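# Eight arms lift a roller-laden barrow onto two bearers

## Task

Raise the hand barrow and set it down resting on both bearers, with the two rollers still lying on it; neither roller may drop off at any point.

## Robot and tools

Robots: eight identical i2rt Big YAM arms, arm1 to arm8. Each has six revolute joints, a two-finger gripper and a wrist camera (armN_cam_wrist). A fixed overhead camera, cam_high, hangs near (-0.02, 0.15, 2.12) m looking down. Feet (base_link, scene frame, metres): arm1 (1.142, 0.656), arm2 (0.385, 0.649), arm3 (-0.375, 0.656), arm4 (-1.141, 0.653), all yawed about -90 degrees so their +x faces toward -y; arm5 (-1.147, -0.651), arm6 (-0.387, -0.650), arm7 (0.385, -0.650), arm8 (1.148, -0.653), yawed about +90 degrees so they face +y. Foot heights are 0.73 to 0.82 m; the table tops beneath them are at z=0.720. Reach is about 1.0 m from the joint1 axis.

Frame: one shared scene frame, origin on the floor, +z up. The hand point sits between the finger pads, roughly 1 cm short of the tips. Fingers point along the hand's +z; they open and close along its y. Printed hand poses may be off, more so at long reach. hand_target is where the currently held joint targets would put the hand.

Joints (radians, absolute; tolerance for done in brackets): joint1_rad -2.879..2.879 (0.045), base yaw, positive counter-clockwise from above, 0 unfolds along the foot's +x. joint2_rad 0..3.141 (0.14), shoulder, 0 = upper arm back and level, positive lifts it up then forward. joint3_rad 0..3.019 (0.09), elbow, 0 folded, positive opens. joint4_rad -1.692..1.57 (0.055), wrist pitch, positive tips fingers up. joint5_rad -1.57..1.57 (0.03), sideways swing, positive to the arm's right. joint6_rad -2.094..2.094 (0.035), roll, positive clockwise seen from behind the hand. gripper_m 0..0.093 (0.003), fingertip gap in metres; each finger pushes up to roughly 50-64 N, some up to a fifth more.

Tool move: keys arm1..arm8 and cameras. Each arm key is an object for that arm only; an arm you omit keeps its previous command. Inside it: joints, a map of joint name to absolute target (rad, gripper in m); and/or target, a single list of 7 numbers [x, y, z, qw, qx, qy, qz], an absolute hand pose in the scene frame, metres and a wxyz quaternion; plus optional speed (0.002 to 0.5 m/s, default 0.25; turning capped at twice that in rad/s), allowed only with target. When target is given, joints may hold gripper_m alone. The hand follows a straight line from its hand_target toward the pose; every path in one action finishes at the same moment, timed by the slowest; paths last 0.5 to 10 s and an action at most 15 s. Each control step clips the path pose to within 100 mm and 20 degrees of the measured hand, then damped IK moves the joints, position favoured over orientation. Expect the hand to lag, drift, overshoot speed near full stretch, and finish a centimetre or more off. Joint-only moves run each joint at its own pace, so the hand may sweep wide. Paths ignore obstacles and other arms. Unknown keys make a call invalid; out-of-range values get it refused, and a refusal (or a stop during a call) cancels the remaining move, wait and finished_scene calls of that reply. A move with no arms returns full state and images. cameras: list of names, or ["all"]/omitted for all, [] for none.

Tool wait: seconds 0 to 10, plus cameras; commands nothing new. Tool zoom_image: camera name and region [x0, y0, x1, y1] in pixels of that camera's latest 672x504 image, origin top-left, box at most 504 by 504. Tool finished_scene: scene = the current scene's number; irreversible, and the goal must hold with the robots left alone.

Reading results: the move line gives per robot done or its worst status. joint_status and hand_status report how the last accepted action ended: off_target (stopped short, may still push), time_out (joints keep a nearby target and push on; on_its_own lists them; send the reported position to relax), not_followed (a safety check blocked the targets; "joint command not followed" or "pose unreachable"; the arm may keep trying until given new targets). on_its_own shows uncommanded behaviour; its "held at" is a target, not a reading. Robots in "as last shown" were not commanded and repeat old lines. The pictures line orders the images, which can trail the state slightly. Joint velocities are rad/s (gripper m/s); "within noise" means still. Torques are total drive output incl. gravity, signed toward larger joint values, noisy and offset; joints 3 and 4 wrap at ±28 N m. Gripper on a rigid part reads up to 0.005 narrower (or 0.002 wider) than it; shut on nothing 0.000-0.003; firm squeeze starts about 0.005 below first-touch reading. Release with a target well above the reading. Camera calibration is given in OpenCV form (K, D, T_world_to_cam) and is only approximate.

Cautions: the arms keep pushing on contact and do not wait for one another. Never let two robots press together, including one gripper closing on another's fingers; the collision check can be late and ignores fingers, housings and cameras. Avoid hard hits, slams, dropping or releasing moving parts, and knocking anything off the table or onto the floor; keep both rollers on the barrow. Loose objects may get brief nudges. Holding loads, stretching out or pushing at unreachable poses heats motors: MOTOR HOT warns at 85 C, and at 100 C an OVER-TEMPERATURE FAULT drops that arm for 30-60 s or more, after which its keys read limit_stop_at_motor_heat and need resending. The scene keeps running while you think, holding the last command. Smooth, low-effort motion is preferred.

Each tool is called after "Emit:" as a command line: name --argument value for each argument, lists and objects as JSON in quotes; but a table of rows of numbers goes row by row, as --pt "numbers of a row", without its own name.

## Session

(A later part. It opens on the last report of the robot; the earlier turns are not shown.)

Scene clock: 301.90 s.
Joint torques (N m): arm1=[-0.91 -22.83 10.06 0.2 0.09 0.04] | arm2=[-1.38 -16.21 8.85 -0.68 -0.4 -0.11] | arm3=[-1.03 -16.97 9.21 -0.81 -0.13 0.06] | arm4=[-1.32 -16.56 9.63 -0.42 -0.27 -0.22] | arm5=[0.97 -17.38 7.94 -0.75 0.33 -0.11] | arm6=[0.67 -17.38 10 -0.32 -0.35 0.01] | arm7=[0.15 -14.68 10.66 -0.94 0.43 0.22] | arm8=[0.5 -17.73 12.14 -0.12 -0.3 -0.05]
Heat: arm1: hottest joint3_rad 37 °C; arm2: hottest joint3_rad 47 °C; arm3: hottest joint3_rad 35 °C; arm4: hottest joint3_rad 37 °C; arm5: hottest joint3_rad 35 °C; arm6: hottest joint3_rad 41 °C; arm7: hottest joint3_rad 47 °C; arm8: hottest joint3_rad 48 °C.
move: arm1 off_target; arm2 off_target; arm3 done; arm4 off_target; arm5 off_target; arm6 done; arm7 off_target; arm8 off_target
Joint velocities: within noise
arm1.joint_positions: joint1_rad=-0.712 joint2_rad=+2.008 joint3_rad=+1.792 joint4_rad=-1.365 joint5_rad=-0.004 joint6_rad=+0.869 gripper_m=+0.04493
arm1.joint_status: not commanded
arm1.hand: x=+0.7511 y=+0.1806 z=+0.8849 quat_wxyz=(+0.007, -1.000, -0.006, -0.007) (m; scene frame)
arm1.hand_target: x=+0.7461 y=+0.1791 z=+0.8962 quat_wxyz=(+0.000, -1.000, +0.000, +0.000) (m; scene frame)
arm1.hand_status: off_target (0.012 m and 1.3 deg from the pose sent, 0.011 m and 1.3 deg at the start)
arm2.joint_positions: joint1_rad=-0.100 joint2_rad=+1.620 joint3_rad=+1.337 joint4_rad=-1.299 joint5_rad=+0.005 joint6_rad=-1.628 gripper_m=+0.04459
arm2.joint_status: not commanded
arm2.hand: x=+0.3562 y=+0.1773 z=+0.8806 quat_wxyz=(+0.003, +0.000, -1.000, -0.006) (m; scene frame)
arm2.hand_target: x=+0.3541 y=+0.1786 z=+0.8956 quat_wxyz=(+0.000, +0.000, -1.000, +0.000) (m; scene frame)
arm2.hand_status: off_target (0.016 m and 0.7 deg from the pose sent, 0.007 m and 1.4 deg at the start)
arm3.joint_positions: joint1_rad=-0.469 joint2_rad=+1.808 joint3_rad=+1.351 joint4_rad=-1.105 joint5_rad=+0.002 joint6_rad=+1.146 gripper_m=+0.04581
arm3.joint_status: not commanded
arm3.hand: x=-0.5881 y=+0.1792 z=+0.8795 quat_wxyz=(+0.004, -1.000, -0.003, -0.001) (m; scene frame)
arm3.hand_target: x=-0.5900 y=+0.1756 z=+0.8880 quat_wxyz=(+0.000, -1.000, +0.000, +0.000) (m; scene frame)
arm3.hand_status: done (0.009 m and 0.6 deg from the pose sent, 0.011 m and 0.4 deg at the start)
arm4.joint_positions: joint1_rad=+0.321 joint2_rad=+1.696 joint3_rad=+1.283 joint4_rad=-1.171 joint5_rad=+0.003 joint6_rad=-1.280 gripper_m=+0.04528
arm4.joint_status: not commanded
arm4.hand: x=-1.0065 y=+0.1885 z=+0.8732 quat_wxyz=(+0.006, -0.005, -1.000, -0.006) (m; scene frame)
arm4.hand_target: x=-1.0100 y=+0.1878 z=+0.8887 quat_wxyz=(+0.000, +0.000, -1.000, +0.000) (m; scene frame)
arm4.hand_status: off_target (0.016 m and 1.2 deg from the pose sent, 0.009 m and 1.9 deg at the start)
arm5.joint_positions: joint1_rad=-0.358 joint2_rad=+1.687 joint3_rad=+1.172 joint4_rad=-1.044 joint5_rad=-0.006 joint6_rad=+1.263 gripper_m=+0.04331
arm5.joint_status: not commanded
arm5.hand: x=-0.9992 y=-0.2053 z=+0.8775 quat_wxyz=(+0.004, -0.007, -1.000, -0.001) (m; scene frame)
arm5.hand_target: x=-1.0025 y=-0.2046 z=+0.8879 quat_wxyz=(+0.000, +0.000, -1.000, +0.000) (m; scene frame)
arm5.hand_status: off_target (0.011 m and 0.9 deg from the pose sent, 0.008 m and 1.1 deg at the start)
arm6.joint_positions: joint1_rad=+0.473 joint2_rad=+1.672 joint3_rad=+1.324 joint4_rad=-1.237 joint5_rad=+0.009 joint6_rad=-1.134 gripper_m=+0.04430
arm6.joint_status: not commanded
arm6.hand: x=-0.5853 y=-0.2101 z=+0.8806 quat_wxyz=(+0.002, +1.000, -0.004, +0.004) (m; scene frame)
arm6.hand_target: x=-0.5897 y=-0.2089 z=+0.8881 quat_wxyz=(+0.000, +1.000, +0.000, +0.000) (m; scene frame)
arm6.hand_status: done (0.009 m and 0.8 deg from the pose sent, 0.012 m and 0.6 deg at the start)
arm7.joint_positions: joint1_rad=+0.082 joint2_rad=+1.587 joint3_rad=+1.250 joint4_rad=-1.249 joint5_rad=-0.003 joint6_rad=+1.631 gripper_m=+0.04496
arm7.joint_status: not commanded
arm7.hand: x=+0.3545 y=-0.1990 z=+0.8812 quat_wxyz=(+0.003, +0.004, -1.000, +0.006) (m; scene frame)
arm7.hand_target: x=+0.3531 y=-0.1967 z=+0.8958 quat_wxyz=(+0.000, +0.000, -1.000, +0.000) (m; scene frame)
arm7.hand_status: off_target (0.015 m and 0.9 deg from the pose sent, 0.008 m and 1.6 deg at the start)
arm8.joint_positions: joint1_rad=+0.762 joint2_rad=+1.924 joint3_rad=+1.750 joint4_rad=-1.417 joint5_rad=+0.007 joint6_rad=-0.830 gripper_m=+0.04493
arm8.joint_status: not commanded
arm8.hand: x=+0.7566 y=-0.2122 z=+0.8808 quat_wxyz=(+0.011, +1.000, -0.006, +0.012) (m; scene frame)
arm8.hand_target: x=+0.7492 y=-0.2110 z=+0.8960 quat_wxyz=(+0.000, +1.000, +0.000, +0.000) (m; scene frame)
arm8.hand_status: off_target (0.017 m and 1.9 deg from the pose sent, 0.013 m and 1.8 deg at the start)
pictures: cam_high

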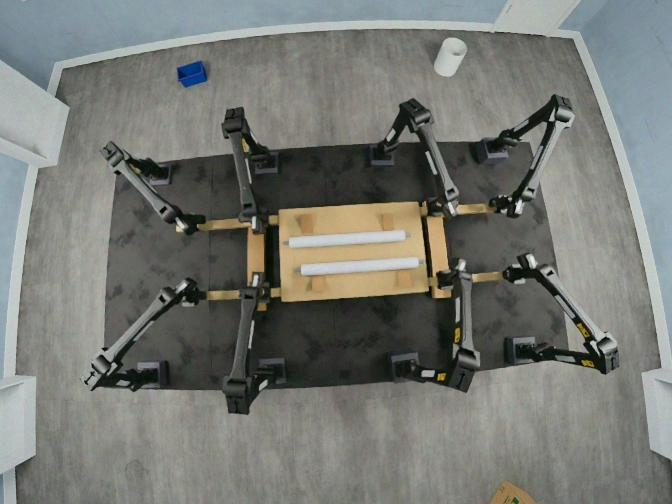

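Emit:
move --arm1 '{"target":[0.750,0.179,0.869,0,1,0,0],"speed":0.02}' --arm2 '{"target":[0.358,0.1785,0.871,0,0,1,0],"speed":0.02}' --arm3 '{"target":[-0.586,0.1755,0.866,0,1,0,0],"speed":0.02}' --arm4 '{"target":[-1.006,0.1877,0.870,0,0,1,0],"speed":0.02}' --arm5 '{"target":[-0.9985,-0.2046,0.866,0,0,1,0],"speed":0.02}' --arm6 '{"target":[-0.5856,-0.2089,0.866,0,1,0,0],"speed":0.02}' --arm7 '{"target":[0.357,-0.1965,0.871,0,0,1,0],"speed":0.02}' --arm8 '{"target":[0.753,-0.2107,0.871,0,1,0,0],"speed":0.02}' --cameras '["cam_high"]'

Scene clock: 306.77 s.
Joint torques (N m): arm1=[-0.73 -22.65 9.07 0.13 0.05 0.08] | arm2=[-0.73 -16.32 8.46 -0.69 -0.41 -0.03] | arm3=[-0.38 -17.38 8.49 -0.88 -0.14 0.12] | arm4=[-0.67 -16.85 9.57 -0.46 -0.27 -0.13] | arm5=[0.26 -17.61 7.66 -0.65 0.33 -0.18] | arm6=[-0.03 -17.9 9.42 -0.42 -0.33 -0.05] | arm7=[-0.38 -14.97 10.04 -1.02 0.46 0.13] | arm8=[0.03 -18.37 11.08 -0.17 -0.29 -0.1]
Heat: arm1: hottest joint3_rad 37 °C; arm2: hottest joint3_rad 47 °C; arm3: hottest joint3_rad 35 °C; arm4: hottest joint3_rad 37 °C; arm5: hottest joint3_rad 36 °C; arm6: hottest joint3_rad 40 °C; arm7: hottest joint3_rad 46 °C; arm8: hottest joint3_rad 47 °C.
move: arm1 done; arm2 off_target; arm3 done; arm4 off_target; arm5 done; arm6 done; arm7 off_target; arm8 off_target
Joint velocities: arm1=[within noise] | arm2=[within noise] | arm3=[within noise] | arm4=[0.005 -0.005 -0.002 -0.017 -0.022 -0.154 -0.001] | arm5=[within noise] | arm6=[within noise] | arm7=[within noise] | arm8=[within noise]
arm1.joint_positions: joint1_rad=-0.712 joint2_rad=+2.023 joint3_rad=+1.746 joint4_rad=-1.299 joint5_rad=-0.003 joint6_rad=+0.869 gripper_m=+0.04493
arm1.joint_status: not commanded
arm1.hand: x=+0.7507 y=+0.1805 z=+0.8595 quat_wxyz=(+0.004, -1.000, -0.006, -0.004) (m; scene frame)
arm1.hand_target: x=+0.7500 y=+0.1791 z=+0.8690 quat_wxyz=(+0.000, -1.000, +0.000, +0.000) (m; scene frame)
arm1.hand_status: done (0.010 m and 1.0 deg from the pose sent, 0.016 m and 1.3 deg at the start)
arm2.joint_positions: joint1_rad=-0.100 joint2_rad=+1.638 joint3_rad=+1.293 joint4_rad=-1.235 joint5_rad=+0.005 joint6_rad=-1.628 gripper_m=+0.04459
arm2.joint_status: not commanded
arm2.hand: x=+0.3562 y=+0.1772 z=+0.8564 quat_wxyz=(+0.003, +0.000, -1.000, -0.005) (m; scene frame)
arm2.hand_target: x=+0.3580 y=+0.1786 z=+0.8708 quat_wxyz=(+0.000, +0.000, -1.000, +0.000) (m; scene frame)
arm2.hand_status: off_target (0.015 m and 0.6 deg from the pose sent, 0.010 m and 0.7 deg at the start)
arm3.joint_positions: joint1_rad=-0.469 joint2_rad=+1.834 joint3_rad=+1.325 joint4_rad=-1.050 joint5_rad=+0.003 joint6_rad=+1.146 gripper_m=+0.04581
arm3.joint_status: not commanded
arm3.hand: x=-0.5884 y=+0.1788 z=+0.8578 quat_wxyz=(+0.003, -1.000, -0.003, +0.000) (m; scene frame)
arm3.hand_target: x=-0.5860 y=+0.1756 z=+0.8659 quat_wxyz=(+0.000, -1.000, +0.000, +0.000) (m; scene frame)
arm3.hand_status: done (0.009 m and 0.5 deg from the pose sent, 0.014 m and 0.6 deg at the start)
arm4.joint_positions: joint1_rad=+0.321 joint2_rad=+1.719 joint3_rad=+1.257 joint4_rad=-1.122 joint5_rad=+0.003 joint6_rad=-1.280 gripper_m=+0.04528
arm4.joint_status: not commanded
arm4.hand: x=-1.0066 y=+0.1885 z=+0.8530 quat_wxyz=(+0.006, -0.005, -1.000, -0.007) (m; scene frame)
arm4.hand_target: x=-1.0061 y=+0.1878 z=+0.8697 quat_wxyz=(+0.000, +0.000, -1.000, +0.000) (m; scene frame)
arm4.hand_status: off_target (0.017 m and 1.2 deg from the pose sent, 0.003 m and 1.1 deg at the start)
arm5.joint_positions: joint1_rad=-0.358 joint2_rad=+1.717 joint3_rad=+1.150 joint4_rad=-0.992 joint5_rad=-0.006 joint6_rad=+1.263 gripper_m=+0.04331
arm5.joint_status: not commanded
arm5.hand: x=-0.9991 y=-0.2047 z=+0.8567 quat_wxyz=(+0.004, -0.007, -1.000, -0.001) (m; scene frame)
arm5.hand_target: x=-0.9986 y=-0.2046 z=+0.8659 quat_wxyz=(+0.000, +0.000, -1.000, +0.000) (m; scene frame)
arm5.hand_status: done (0.009 m and 0.9 deg from the pose sent, 0.012 m and 0.9 deg at the start)
arm6.joint_positions: joint1_rad=+0.473 joint2_rad=+1.692 joint3_rad=+1.288 joint4_rad=-1.177 joint5_rad=+0.009 joint6_rad=-1.134 gripper_m=+0.04430
arm6.joint_status: not commanded
arm6.hand: x=-0.5856 y=-0.2097 z=+0.8586 quat_wxyz=(+0.001, +1.000, -0.004, +0.004) (m; scene frame)
arm6.hand_target: x=-0.5857 y=-0.2089 z=+0.8659 quat_wxyz=(+0.000, +1.000, +0.000, +0.000) (m; scene frame)
arm6.hand_status: done (0.007 m and 0.7 deg from the pose sent, 0.015 m and 0.8 deg at the start)
arm7.joint_positions: joint1_rad=+0.082 joint2_rad=+1.612 joint3_rad=+1.211 joint4_rad=-1.183 joint5_rad=-0.003 joint6_rad=+1.631 gripper_m=+0.04496
arm7.joint_status: not commanded
arm7.hand: x=+0.3543 y=-0.1977 z=+0.8568 quat_wxyz=(+0.003, +0.004, -1.000, +0.005) (m; scene frame)
arm7.hand_target: x=+0.3570 y=-0.1966 z=+0.8708 quat_wxyz=(+0.000, +0.000, -1.000, +0.000) (m; scene frame)
arm7.hand_status: off_target (0.015 m and 0.8 deg from the pose sent, 0.011 m and 0.9 deg at the start)
arm8.joint_positions: joint1_rad=+0.762 joint2_rad=+1.938 joint3_rad=+1.703 joint4_rad=-1.351 joint5_rad=+0.006 joint6_rad=-0.830 gripper_m=+0.04493
arm8.joint_status: not commanded
arm8.hand: x=+0.7561 y=-0.2119 z=+0.8555 quat_wxyz=(+0.009, +1.000, -0.006, +0.010) (m; scene frame)
arm8.hand_target: x=+0.7531 y=-0.2109 z=+0.8709 quat_wxyz=(+0.000, +1.000, +0.000, +0.000) (m; scene frame)
arm8.hand_status: off_target (0.016 m and 1.7 deg from the pose sent, 0.011 m and 1.9 deg at the start)
pictures: cam_high

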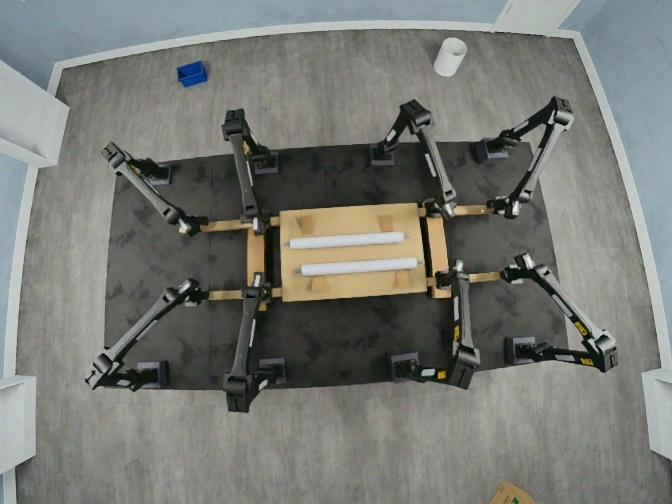

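Emit:
move --arm1 '{"target":[0.752,0.179,0.853,0,1,0,0],"speed":0.02}' --arm2 '{"target":[0.362,0.1785,0.856,0,0,1,0],"speed":0.02}' --arm3 '{"target":[-0.583,0.1755,0.851,0,1,0,0],"speed":0.02}' --arm4 '{"target":[-1.003,0.1877,0.857,0,0,1,0],"speed":0.02}' --arm5 '{"target":[-0.9955,-0.2046,0.851,0,0,1,0],"speed":0.02}' --arm6 '{"target":[-0.5826,-0.2089,0.850,0,1,0,0],"speed":0.02}' --arm7 '{"target":[0.361,-0.1965,0.856,0,0,1,0],"speed":0.02}' --arm8 '{"target":[0.755,-0.2107,0.857,0,1,0,0],"speed":0.02}' --cameras '[]'

Scene clock: 311.03 s.
Joint torques (N m): arm1=[-0.5 -22.42 8.03 0.76 -0.05 0.1] | arm2=[-0.03 -15.97 7.72 -0.14 -0.4 0.06] | arm3=[0.03 -16.91 7.69 -0.4 -0.18 0.17] | arm4=[-0.32 -16.56 9.1 -0.12 -0.25 -0.07] | arm5=[-0.15 -16.91 7.34 -0.28 0.34 -0.22] | arm6=[-0.32 -17.38 8.61 0.02 -0.3 -0.11] | arm7=[-0.73 -14.68 9.2 -0.58 0.5 0.06] | arm8=[-0.15 -18.26 10.21 0.1 -0.27 -0.11]
Heat: arm1: hottest joint3_rad 37 °C; arm2: hottest joint3_rad 47 °C; arm3: hottest joint3_rad 35 °C; arm4: hottest joint3_rad 37 °C; arm5: hottest joint3_rad 36 °C; arm6: hottest joint3_rad 40 °C; arm7: hottest joint3_rad 45 °C; arm8: hottest joint3_rad 47 °C.
move: arm1 done; arm2 done; arm3 done; arm4 off_target; arm5 done; arm6 done; arm7 off_target; arm8 off_target
Joint velocities: within noise
arm1.joint_positions: joint1_rad=-0.712 joint2_rad=+2.027 joint3_rad=+1.729 joint4_rad=-1.275 joint5_rad=+0.000 joint6_rad=+0.869 gripper_m=+0.04493
arm1.joint_status: not commanded
arm1.hand: x=+0.7506 y=+0.1812 z=+0.8506 quat_wxyz=(+0.005, -1.000, -0.006, -0.003) (m; scene frame)
arm1.hand_target: x=+0.7520 y=+0.1790 z=+0.8530 quat_wxyz=(+0.000, -1.000, +0.000, +0.000) (m; scene frame)
arm1.hand_status: done (0.004 m and 0.9 deg from the pose sent, 0.007 m and 1.0 deg at the start)
arm2.joint_positions: joint1_rad=-0.098 joint2_rad=+1.646 joint3_rad=+1.276 joint4_rad=-1.210 joint5_rad=+0.005 joint6_rad=-1.628 gripper_m=+0.04459
arm2.joint_status: not commanded
arm2.hand: x=+0.3568 y=+0.1775 z=+0.8471 quat_wxyz=(+0.002, +0.001, -1.000, -0.005) (m; scene frame)
arm2.hand_target: x=+0.3620 y=+0.1786 z=+0.8558 quat_wxyz=(+0.000, +0.000, -1.000, +0.000) (m; scene frame)
arm2.hand_status: done (0.010 m and 0.6 deg from the pose sent, 0.006 m and 0.6 deg at the start)
arm3.joint_positions: joint1_rad=-0.468 joint2_rad=+1.845 joint3_rad=+1.314 joint4_rad=-1.025 joint5_rad=+0.004 joint6_rad=+1.146 gripper_m=+0.04581
arm3.joint_status: not commanded
arm3.hand: x=-0.5878 y=+0.1785 z=+0.8485 quat_wxyz=(+0.002, -1.000, -0.004, +0.001) (m; scene frame)
arm3.hand_target: x=-0.5830 y=+0.1754 z=+0.8510 quat_wxyz=(+0.000, -1.000, +0.000, +0.000) (m; scene frame)
arm3.hand_status: done (0.006 m and 0.6 deg from the pose sent, 0.009 m and 0.5 deg at the start)
arm4.joint_positions: joint1_rad=+0.323 joint2_rad=+1.731 joint3_rad=+1.246 joint4_rad=-1.100 joint5_rad=+0.002 joint6_rad=-1.280 gripper_m=+0.04528
arm4.joint_status: not commanded
arm4.hand: x=-1.0060 y=+0.1886 z=+0.8437 quat_wxyz=(+0.006, -0.004, -1.000, -0.008) (m; scene frame)
arm4.hand_target: x=-1.0031 y=+0.1878 z=+0.8567 quat_wxyz=(+0.000, +0.000, -1.000, +0.000) (m; scene frame)
arm4.hand_status: off_target (0.014 m and 1.2 deg from the pose sent, 0.005 m and 1.2 deg at the start)
arm5.joint_positions: joint1_rad=-0.358 joint2_rad=+1.733 joint3_rad=+1.139 joint4_rad=-0.965 joint5_rad=-0.006 joint6_rad=+1.261 gripper_m=+0.04331
arm5.joint_status: not commanded
arm5.hand: x=-0.9990 y=-0.2043 z=+0.8464 quat_wxyz=(+0.004, -0.005, -1.000, -0.001) (m; scene frame)
arm5.hand_target: x=-0.9955 y=-0.2046 z=+0.8509 quat_wxyz=(+0.000, +0.000, -1.000, +0.000) (m; scene frame)
arm5.hand_status: done (0.006 m and 0.8 deg from the pose sent, 0.007 m and 0.9 deg at the start)
arm6.joint_positions: joint1_rad=+0.472 joint2_rad=+1.700 joint3_rad=+1.269 joint4_rad=-1.147 joint5_rad=+0.008 joint6_rad=-1.134 gripper_m=+0.04430
arm6.joint_status: not commanded
arm6.hand: x=-0.5851 y=-0.2099 z=+0.8482 quat_wxyz=(-0.001, +1.000, -0.005, +0.002) (m; scene frame)
arm6.hand_target: x=-0.5826 y=-0.2090 z=+0.8499 quat_wxyz=(+0.000, +1.000, +0.000, +0.000) (m; scene frame)
arm6.hand_status: done (0.003 m and 0.6 deg from the pose sent, 0.009 m and 0.7 deg at the start)
arm7.joint_positions: joint1_rad=+0.080 joint2_rad=+1.621 joint3_rad=+1.195 joint4_rad=-1.154 joint5_rad=-0.004 joint6_rad=+1.629 gripper_m=+0.04496
arm7.joint_status: not commanded
arm7.hand: x=+0.3553 y=-0.1972 z=+0.8472 quat_wxyz=(+0.003, +0.004, -1.000, +0.003) (m; scene frame)
arm7.hand_target: x=+0.3610 y=-0.1965 z=+0.8560 quat_wxyz=(+0.000, +0.000, -1.000, +0.000) (m; scene frame)
arm7.hand_status: off_target (0.011 m and 0.7 deg from the pose sent, 0.007 m and 0.8 deg at the start)
arm8.joint_positions: joint1_rad=+0.762 joint2_rad=+1.942 joint3_rad=+1.684 joint4_rad=-1.324 joint5_rad=+0.006 joint6_rad=-0.832 gripper_m=+0.04493
arm8.joint_status: not commanded
arm8.hand: x=+0.7560 y=-0.2119 z=+0.8459 quat_wxyz=(+0.008, +1.000, -0.005, +0.009) (m; scene frame)
arm8.hand_target: x=+0.7550 y=-0.2107 z=+0.8569 quat_wxyz=(+0.000, +1.000, +0.000, +0.000) (m; scene frame)
arm8.hand_status: off_target (0.011 m and 1.4 deg from the pose sent, 0.002 m and 1.7 deg at the start)
pictures: none
No camera images: "cameras" was empty.

Emit:
move --arm1 '{"target":[0.751,0.180,0.838,0,1,0,0],"speed":0.015}' --arm2 '{"target":[0.359,0.1785,0.841,0,0,1,0],"speed":0.015}' --arm3 '{"target":[-0.585,0.177,0.836,0,1,0,0],"speed":0.015}' --arm4 '{"target":[-1.004,0.188,0.842,0,0,1,0],"speed":0.015}' --arm5 '{"target":[-0.997,-0.2046,0.836,0,0,1,0],"speed":0.015}' --arm6 '{"target":[-0.584,-0.2095,0.835,0,1,0,0],"speed":0.015}' --arm7 '{"target":[0.358,-0.1965,0.841,0,0,1,0],"speed":0.015}' --arm8 '{"target":[0.755,-0.2112,0.842,0,1,0,0],"speed":0.015}' --cameras '["cam_high"]'

Scene clock: 314.53 s.
Joint torques (N m): arm1=[-0.38 -21.25 6.93 1.5 -0.18 0.08] | arm2=[-0.62 -14.62 6.43 0.84 -0.38 -0.01] | arm3=[-0.44 -15.27 6.6 0.49 -0.21 0.13] | arm4=[-0.44 -15.09 7.69 0.72 -0.22 -0.09] | arm5=[0.03 -15.03 6.31 0.8 0.34 -0.2] | arm6=[-0.03 -15.79 7.38 1.06 -0.19 -0.07] | arm7=[-0.38 -13.16 7.86 0.42 0.5 0.12] | arm8=[-0.15 -17.14 8.77 0.76 -0.2 -0.1]
Heat: arm1: hottest joint3_rad 37 °C; arm2: hottest joint3_rad 47 °C; arm3: hottest joint3_rad 35 °C; arm4: hottest joint3_rad 36 °C; arm5: hottest joint3_rad 36 °C; arm6: hottest joint3_rad 40 °C; arm7: hottest joint3_rad 45 °C; arm8: hottest joint3_rad 46 °C.
move: arm1 off_target; arm2 done; arm3 off_target; arm4 done; arm5 done; arm6 off_target; arm7 done; arm8 done
Joint velocities: within noise
arm1.joint_positions: joint1_rad=-0.712 joint2_rad=+2.023 joint3_rad=+1.721 joint4_rad=-1.259 joint5_rad=+0.004 joint6_rad=+0.869 gripper_m=+0.04493
arm1.joint_status: not commanded
arm1.hand: x=+0.7494 y=+0.1808 z=+0.8499 quat_wxyz=(+0.001, -1.000, -0.006, +0.003) (m; scene frame)
arm1.hand_target: x=+0.7511 y=+0.1802 z=+0.8382 quat_wxyz=(+0.000, -1.000, +0.000, +0.000) (m; scene frame)
arm1.hand_status: off_target (0.012 m and 0.8 deg from the pose sent, 0.013 m and 0.9 deg at the start)
arm2.joint_positions: joint1_rad=-0.098 joint2_rad=+1.646 joint3_rad=+1.270 joint4_rad=-1.197 joint5_rad=+0.005 joint6_rad=-1.628 gripper_m=+0.04459
arm2.joint_status: not commanded
arm2.hand: x=+0.3568 y=+0.1767 z=+0.8448 quat_wxyz=(+0.002, +0.001, -1.000, -0.001) (m; scene frame)
arm2.hand_target: x=+0.3590 y=+0.1785 z=+0.8409 quat_wxyz=(+0.000, +0.000, -1.000, +0.000) (m; scene frame)
arm2.hand_status: done (0.005 m and 0.3 deg from the pose sent, 0.007 m and 0.6 deg at the start)
arm3.joint_positions: joint1_rad=-0.468 joint2_rad=+1.845 joint3_rad=+1.310 joint4_rad=-1.013 joint5_rad=+0.005 joint6_rad=+1.146 gripper_m=+0.04581
arm3.joint_status: not commanded
arm3.hand: x=-0.5884 y=+0.1775 z=+0.8472 quat_wxyz=(-0.002, -1.000, -0.004, +0.003) (m; scene frame)
arm3.hand_target: x=-0.5849 y=+0.1772 z=+0.8361 quat_wxyz=(+0.000, -1.000, +0.000, +0.000) (m; scene frame)
arm3.hand_status: off_target (0.012 m and 0.6 deg from the pose sent, 0.013 m and 0.6 deg at the start)
arm4.joint_positions: joint1_rad=+0.323 joint2_rad=+1.729 joint3_rad=+1.240 joint4_rad=-1.086 joint5_rad=+0.001 joint6_rad=-1.280 gripper_m=+0.04528
arm4.joint_status: not commanded
arm4.hand: x=-1.0055 y=+0.1873 z=+0.8427 quat_wxyz=(+0.004, -0.004, -1.000, -0.003) (m; scene frame)
arm4.hand_target: x=-1.0041 y=+0.1880 z=+0.8420 quat_wxyz=(+0.000, +0.000, -1.000, +0.000) (m; scene frame)
arm4.hand_status: done (0.002 m and 0.7 deg from the pose sent, 0.003 m and 1.2 deg at the start)
arm5.joint_positions: joint1_rad=-0.358 joint2_rad=+1.733 joint3_rad=+1.136 joint4_rad=-0.956 joint5_rad=-0.006 joint6_rad=+1.261 gripper_m=+0.04331
arm5.joint_status: not commanded
arm5.hand: x=-0.9989 y=-0.2040 z=+0.8452 quat_wxyz=(+0.003, -0.005, -1.000, -0.004) (m; scene frame)
arm5.hand_target: x=-0.9971 y=-0.2048 z=+0.8361 quat_wxyz=(+0.000, +0.000, -1.000, +0.000) (m; scene frame)
arm5.hand_status: done (0.009 m and 0.8 deg from the pose sent, 0.011 m and 0.8 deg at the start)
arm6.joint_positions: joint1_rad=+0.472 joint2_rad=+1.698 joint3_rad=+1.263 joint4_rad=-1.135 joint5_rad=+0.006 joint6_rad=-1.134 gripper_m=+0.04430
arm6.joint_status: not commanded
arm6.hand: x=-0.5857 y=-0.2096 z=+0.8469 quat_wxyz=(-0.004, +1.000, -0.005, +0.000) (m; scene frame)
arm6.hand_target: x=-0.5839 y=-0.2098 z=+0.8351 quat_wxyz=(+0.000, +1.000, +0.000, +0.000) (m; scene frame)
arm6.hand_status: off_target (0.012 m and 0.7 deg from the pose sent, 0.013 m and 0.7 deg at the start)
arm7.joint_positions: joint1_rad=+0.080 joint2_rad=+1.621 joint3_rad=+1.190 joint4_rad=-1.143 joint5_rad=-0.004 joint6_rad=+1.629 gripper_m=+0.04496
arm7.joint_status: not commanded
arm7.hand: x=+0.3552 y=-0.1966 z=+0.8454 quat_wxyz=(+0.004, +0.004, -1.000, +0.000) (m; scene frame)
arm7.hand_target: x=+0.3580 y=-0.1966 z=+0.8411 quat_wxyz=(+0.000, +0.000, -1.000, +0.000) (m; scene frame)
arm7.hand_status: done (0.005 m and 0.6 deg from the pose sent, 0.007 m and 0.7 deg at the start)
arm8.joint_positions: joint1_rad=+0.762 joint2_rad=+1.939 joint3_rad=+1.675 joint4_rad=-1.306 joint5_rad=+0.004 joint6_rad=-0.832 gripper_m=+0.04493
arm8.joint_status: not commanded
arm8.hand: x=+0.7548 y=-0.2112 z=+0.8444 quat_wxyz=(+0.004, +1.000, -0.005, +0.004) (m; scene frame)
arm8.hand_target: x=+0.7550 y=-0.2112 z=+0.8420 quat_wxyz=(+0.000, +1.000, +0.000, +0.000) (m; scene frame)
arm8.hand_status: done (0.002 m and 0.8 deg from the pose sent, 0.004 m and 1.4 deg at the start)
pictures: cam_high

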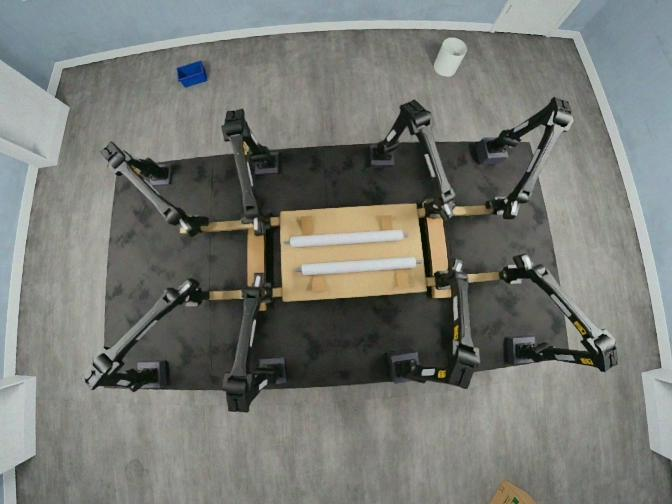

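Emit:
move --arm1 '{"joints":{"gripper_m":0.060}}' --arm2 '{"joints":{"gripper_m":0.060}}' --arm3 '{"joints":{"gripper_m":0.060}}' --arm4 '{"joints":{"gripper_m":0.060}}' --arm5 '{"joints":{"gripper_m":0.060}}' --arm6 '{"joints":{"gripper_m":0.060}}' --arm7 '{"joints":{"gripper_m":0.060}}' --arm8 '{"joints":{"gripper_m":0.060}}' --cameras '["cam_high","arm1_cam_wrist","arm4_cam_wrist","arm2_cam_wrist","arm3_cam_wrist"]'

Scene clock: 318.40 s.
Joint torques (N m): arm1=[-0.44 -21.07 8.25 1.14 -0.09 0.03] | arm2=[-0.62 -14.56 6.89 0.79 -0.3 -0.01] | arm3=[-0.56 -14.97 7.46 0.09 -0.12 0.14] | arm4=[-0.44 -15.03 7.84 0.72 -0.08 -0.09] | arm5=[0.09 -14.97 6.31 0.57 0.11 -0.15] | arm6=[-0.09 -15.68 8.42 0.51 -0.19 -0.09] | arm7=[-0.32 -13.22 8.32 0.32 0.35 0.11] | arm8=[-0.09 -17.14 9.61 0.32 -0.21 -0.09]
Heat: arm1: hottest joint3_rad 37 °C; arm2: hottest joint3_rad 46 °C; arm3: hottest joint3_rad 35 °C; arm4: hottest joint3_rad 36 °C; arm5: hottest joint3_rad 35 °C; arm6: hottest joint3_rad 40 °C; arm7: hottest joint3_rad 44 °C; arm8: hottest joint3_rad 45 °C.
move: arm1 done; arm2 done; arm3 done; arm4 done; arm5 done; arm6 done; arm7 done; arm8 done
Joint velocities: within noise
arm1.joint_positions: joint1_rad=-0.712 joint2_rad=+2.023 joint3_rad=+1.705 joint4_rad=-1.250 joint5_rad=+0.001 joint6_rad=+0.874 gripper_m=+0.05989
arm1.joint_status: all done
arm1.hand: x=+0.7519 y=+0.1832 z=+0.8442 quat_wxyz=(+0.003, -1.000, -0.004, +0.000) (m; scene frame)
arm1.hand_target: x=+0.7511 y=+0.1801 z=+0.8382 quat_wxyz=(+0.000, -1.000, +0.000, +0.000) (m; scene frame)
arm1.hand_status: not commanded
arm2.joint_positions: joint1_rad=-0.098 joint2_rad=+1.646 joint3_rad=+1.264 joint4_rad=-1.196 joint5_rad=+0.003 joint6_rad=-1.628 gripper_m=+0.05992
arm2.joint_status: all done
arm2.hand: x=+0.3572 y=+0.1789 z=+0.8425 quat_wxyz=(+0.002, +0.001, -1.000, -0.004) (m; scene frame)
arm2.hand_target: x=+0.3590 y=+0.1784 z=+0.8410 quat_wxyz=(+0.000, +0.000, -1.000, +0.000) (m; scene frame)
arm2.hand_status: not commanded
arm3.joint_positions: joint1_rad=-0.468 joint2_rad=+1.846 joint3_rad=+1.299 joint4_rad=-1.002 joint5_rad=+0.002 joint6_rad=+1.147 gripper_m=+0.05991
arm3.joint_status: all done
arm3.hand: x=-0.5872 y=+0.1794 z=+0.8435 quat_wxyz=(-0.002, -1.000, -0.003, +0.002) (m; scene frame)
arm3.hand_target: x=-0.5849 y=+0.1773 z=+0.8361 quat_wxyz=(+0.000, -1.000, +0.000, +0.000) (m; scene frame)
arm3.hand_status: not commanded
arm4.joint_positions: joint1_rad=+0.323 joint2_rad=+1.729 joint3_rad=+1.238 joint4_rad=-1.085 joint5_rad=-0.002 joint6_rad=-1.279 gripper_m=+0.05987
arm4.joint_status: all done
arm4.hand: x=-1.0050 y=+0.1882 z=+0.8421 quat_wxyz=(+0.003, -0.004, -1.000, -0.004) (m; scene frame)
arm4.hand_target: x=-1.0041 y=+0.1880 z=+0.8419 quat_wxyz=(+0.000, +0.000, -1.000, +0.000) (m; scene frame)
arm4.hand_status: not commanded
arm5.joint_positions: joint1_rad=-0.358 joint2_rad=+1.733 joint3_rad=+1.136 joint4_rad=-0.949 joint5_rad=+0.000 joint6_rad=+1.257 gripper_m=+0.05991
arm5.joint_status: all done
arm5.hand: x=-0.9974 y=-0.2027 z=+0.8452 quat_wxyz=(-0.001, -0.003, -1.000, -0.006) (m; scene frame)
arm5.hand_target: x=-0.9971 y=-0.2048 z=+0.8361 quat_wxyz=(+0.000, +0.000, -1.000, +0.000) (m; scene frame)
arm5.hand_status: not commanded
arm6.joint_positions: joint1_rad=+0.472 joint2_rad=+1.698 joint3_rad=+1.250 joint4_rad=-1.122 joint5_rad=+0.005 joint6_rad=-1.134 gripper_m=+0.05989
arm6.joint_status: all done
arm6.hand: x=-0.5848 y=-0.2118 z=+0.8422 quat_wxyz=(-0.003, +1.000, -0.005, +0.000) (m; scene frame)
arm6.hand_target: x=-0.5840 y=-0.2098 z=+0.8352 quat_wxyz=(+0.000, +1.000, +0.000, +0.000) (m; scene frame)
arm6.hand_status: not commanded
arm7.joint_positions: joint1_rad=+0.080 joint2_rad=+1.621 joint3_rad=+1.184 joint4_rad=-1.143 joint5_rad=-0.001 joint6_rad=+1.629 gripper_m=+0.05988
arm7.joint_status: all done
arm7.hand: x=+0.3559 y=-0.1987 z=+0.8436 quat_wxyz=(+0.002, +0.004, -1.000, +0.003) (m; scene frame)
arm7.hand_target: x=+0.3580 y=-0.1966 z=+0.8411 quat_wxyz=(+0.000, +0.000, -1.000, +0.000) (m; scene frame)
arm7.hand_status: not commanded
arm8.joint_positions: joint1_rad=+0.762 joint2_rad=+1.939 joint3_rad=+1.665 joint4_rad=-1.296 joint5_rad=+0.004 joint6_rad=-0.834 gripper_m=+0.05990
arm8.joint_status: all done
arm8.hand: x=+0.7555 y=-0.2119 z=+0.8409 quat_wxyz=(+0.004, +1.000, -0.004, +0.004) (m; scene frame)
arm8.hand_target: x=+0.7550 y=-0.2113 z=+0.8419 quat_wxyz=(+0.000, +1.000, +0.000, +0.000) (m; scene frame)
arm8.hand_status: not commanded
pictures: arm1_cam_wrist, arm2_cam_wrist, arm3_cam_wrist, arm4_cam_wrist, cam_high
camera_calibration:
arm1_cam_wrist: T_world_to_cam=[[-0.000732057, 1, 0.000165702, -0.181725], [0.814942, 0.000500553, 0.579543, -1.09665], [0.579543, 0.000559296, -0.814942, 0.380391], [0, 0, 0, 1]] pos_world=[0.673119, 0.182061, 0.945582]
arm2_cam_wrist: T_world_to_cam=[[0.000440493, -0.999948, -0.0101827, 0.1879], [-0.805423, -0.00639004, 0.592666, -0.209699], [-0.5927, 0.0079403, -0.805384, 1.01476], [0, 0, 0, 1]] pos_world=[0.432466, 0.178492, 0.943463]
arm3_cam_wrist: T_world_to_cam=[[-0.0156406, 0.999878, -0.000339565, -0.187951], [0.823207, 0.0130698, 0.56759, 0.00725445], [0.567525, 0.00859794, -0.823311, 1.15093], [0, 0, 0, 1]] pos_world=[-0.662095, 0.177937, 0.943394]
arm4_cam_wrist: T_world_to_cam=[[-0.030047, -0.999492, -0.0106131, 0.170147], [-0.81393, 0.0183027, 0.580675, -1.30532], [-0.580186, 0.0260858, -0.814066, 0.224701], [0, 0, 0, 1]] pos_world=[-0.926955, 0.188089, 0.942691]

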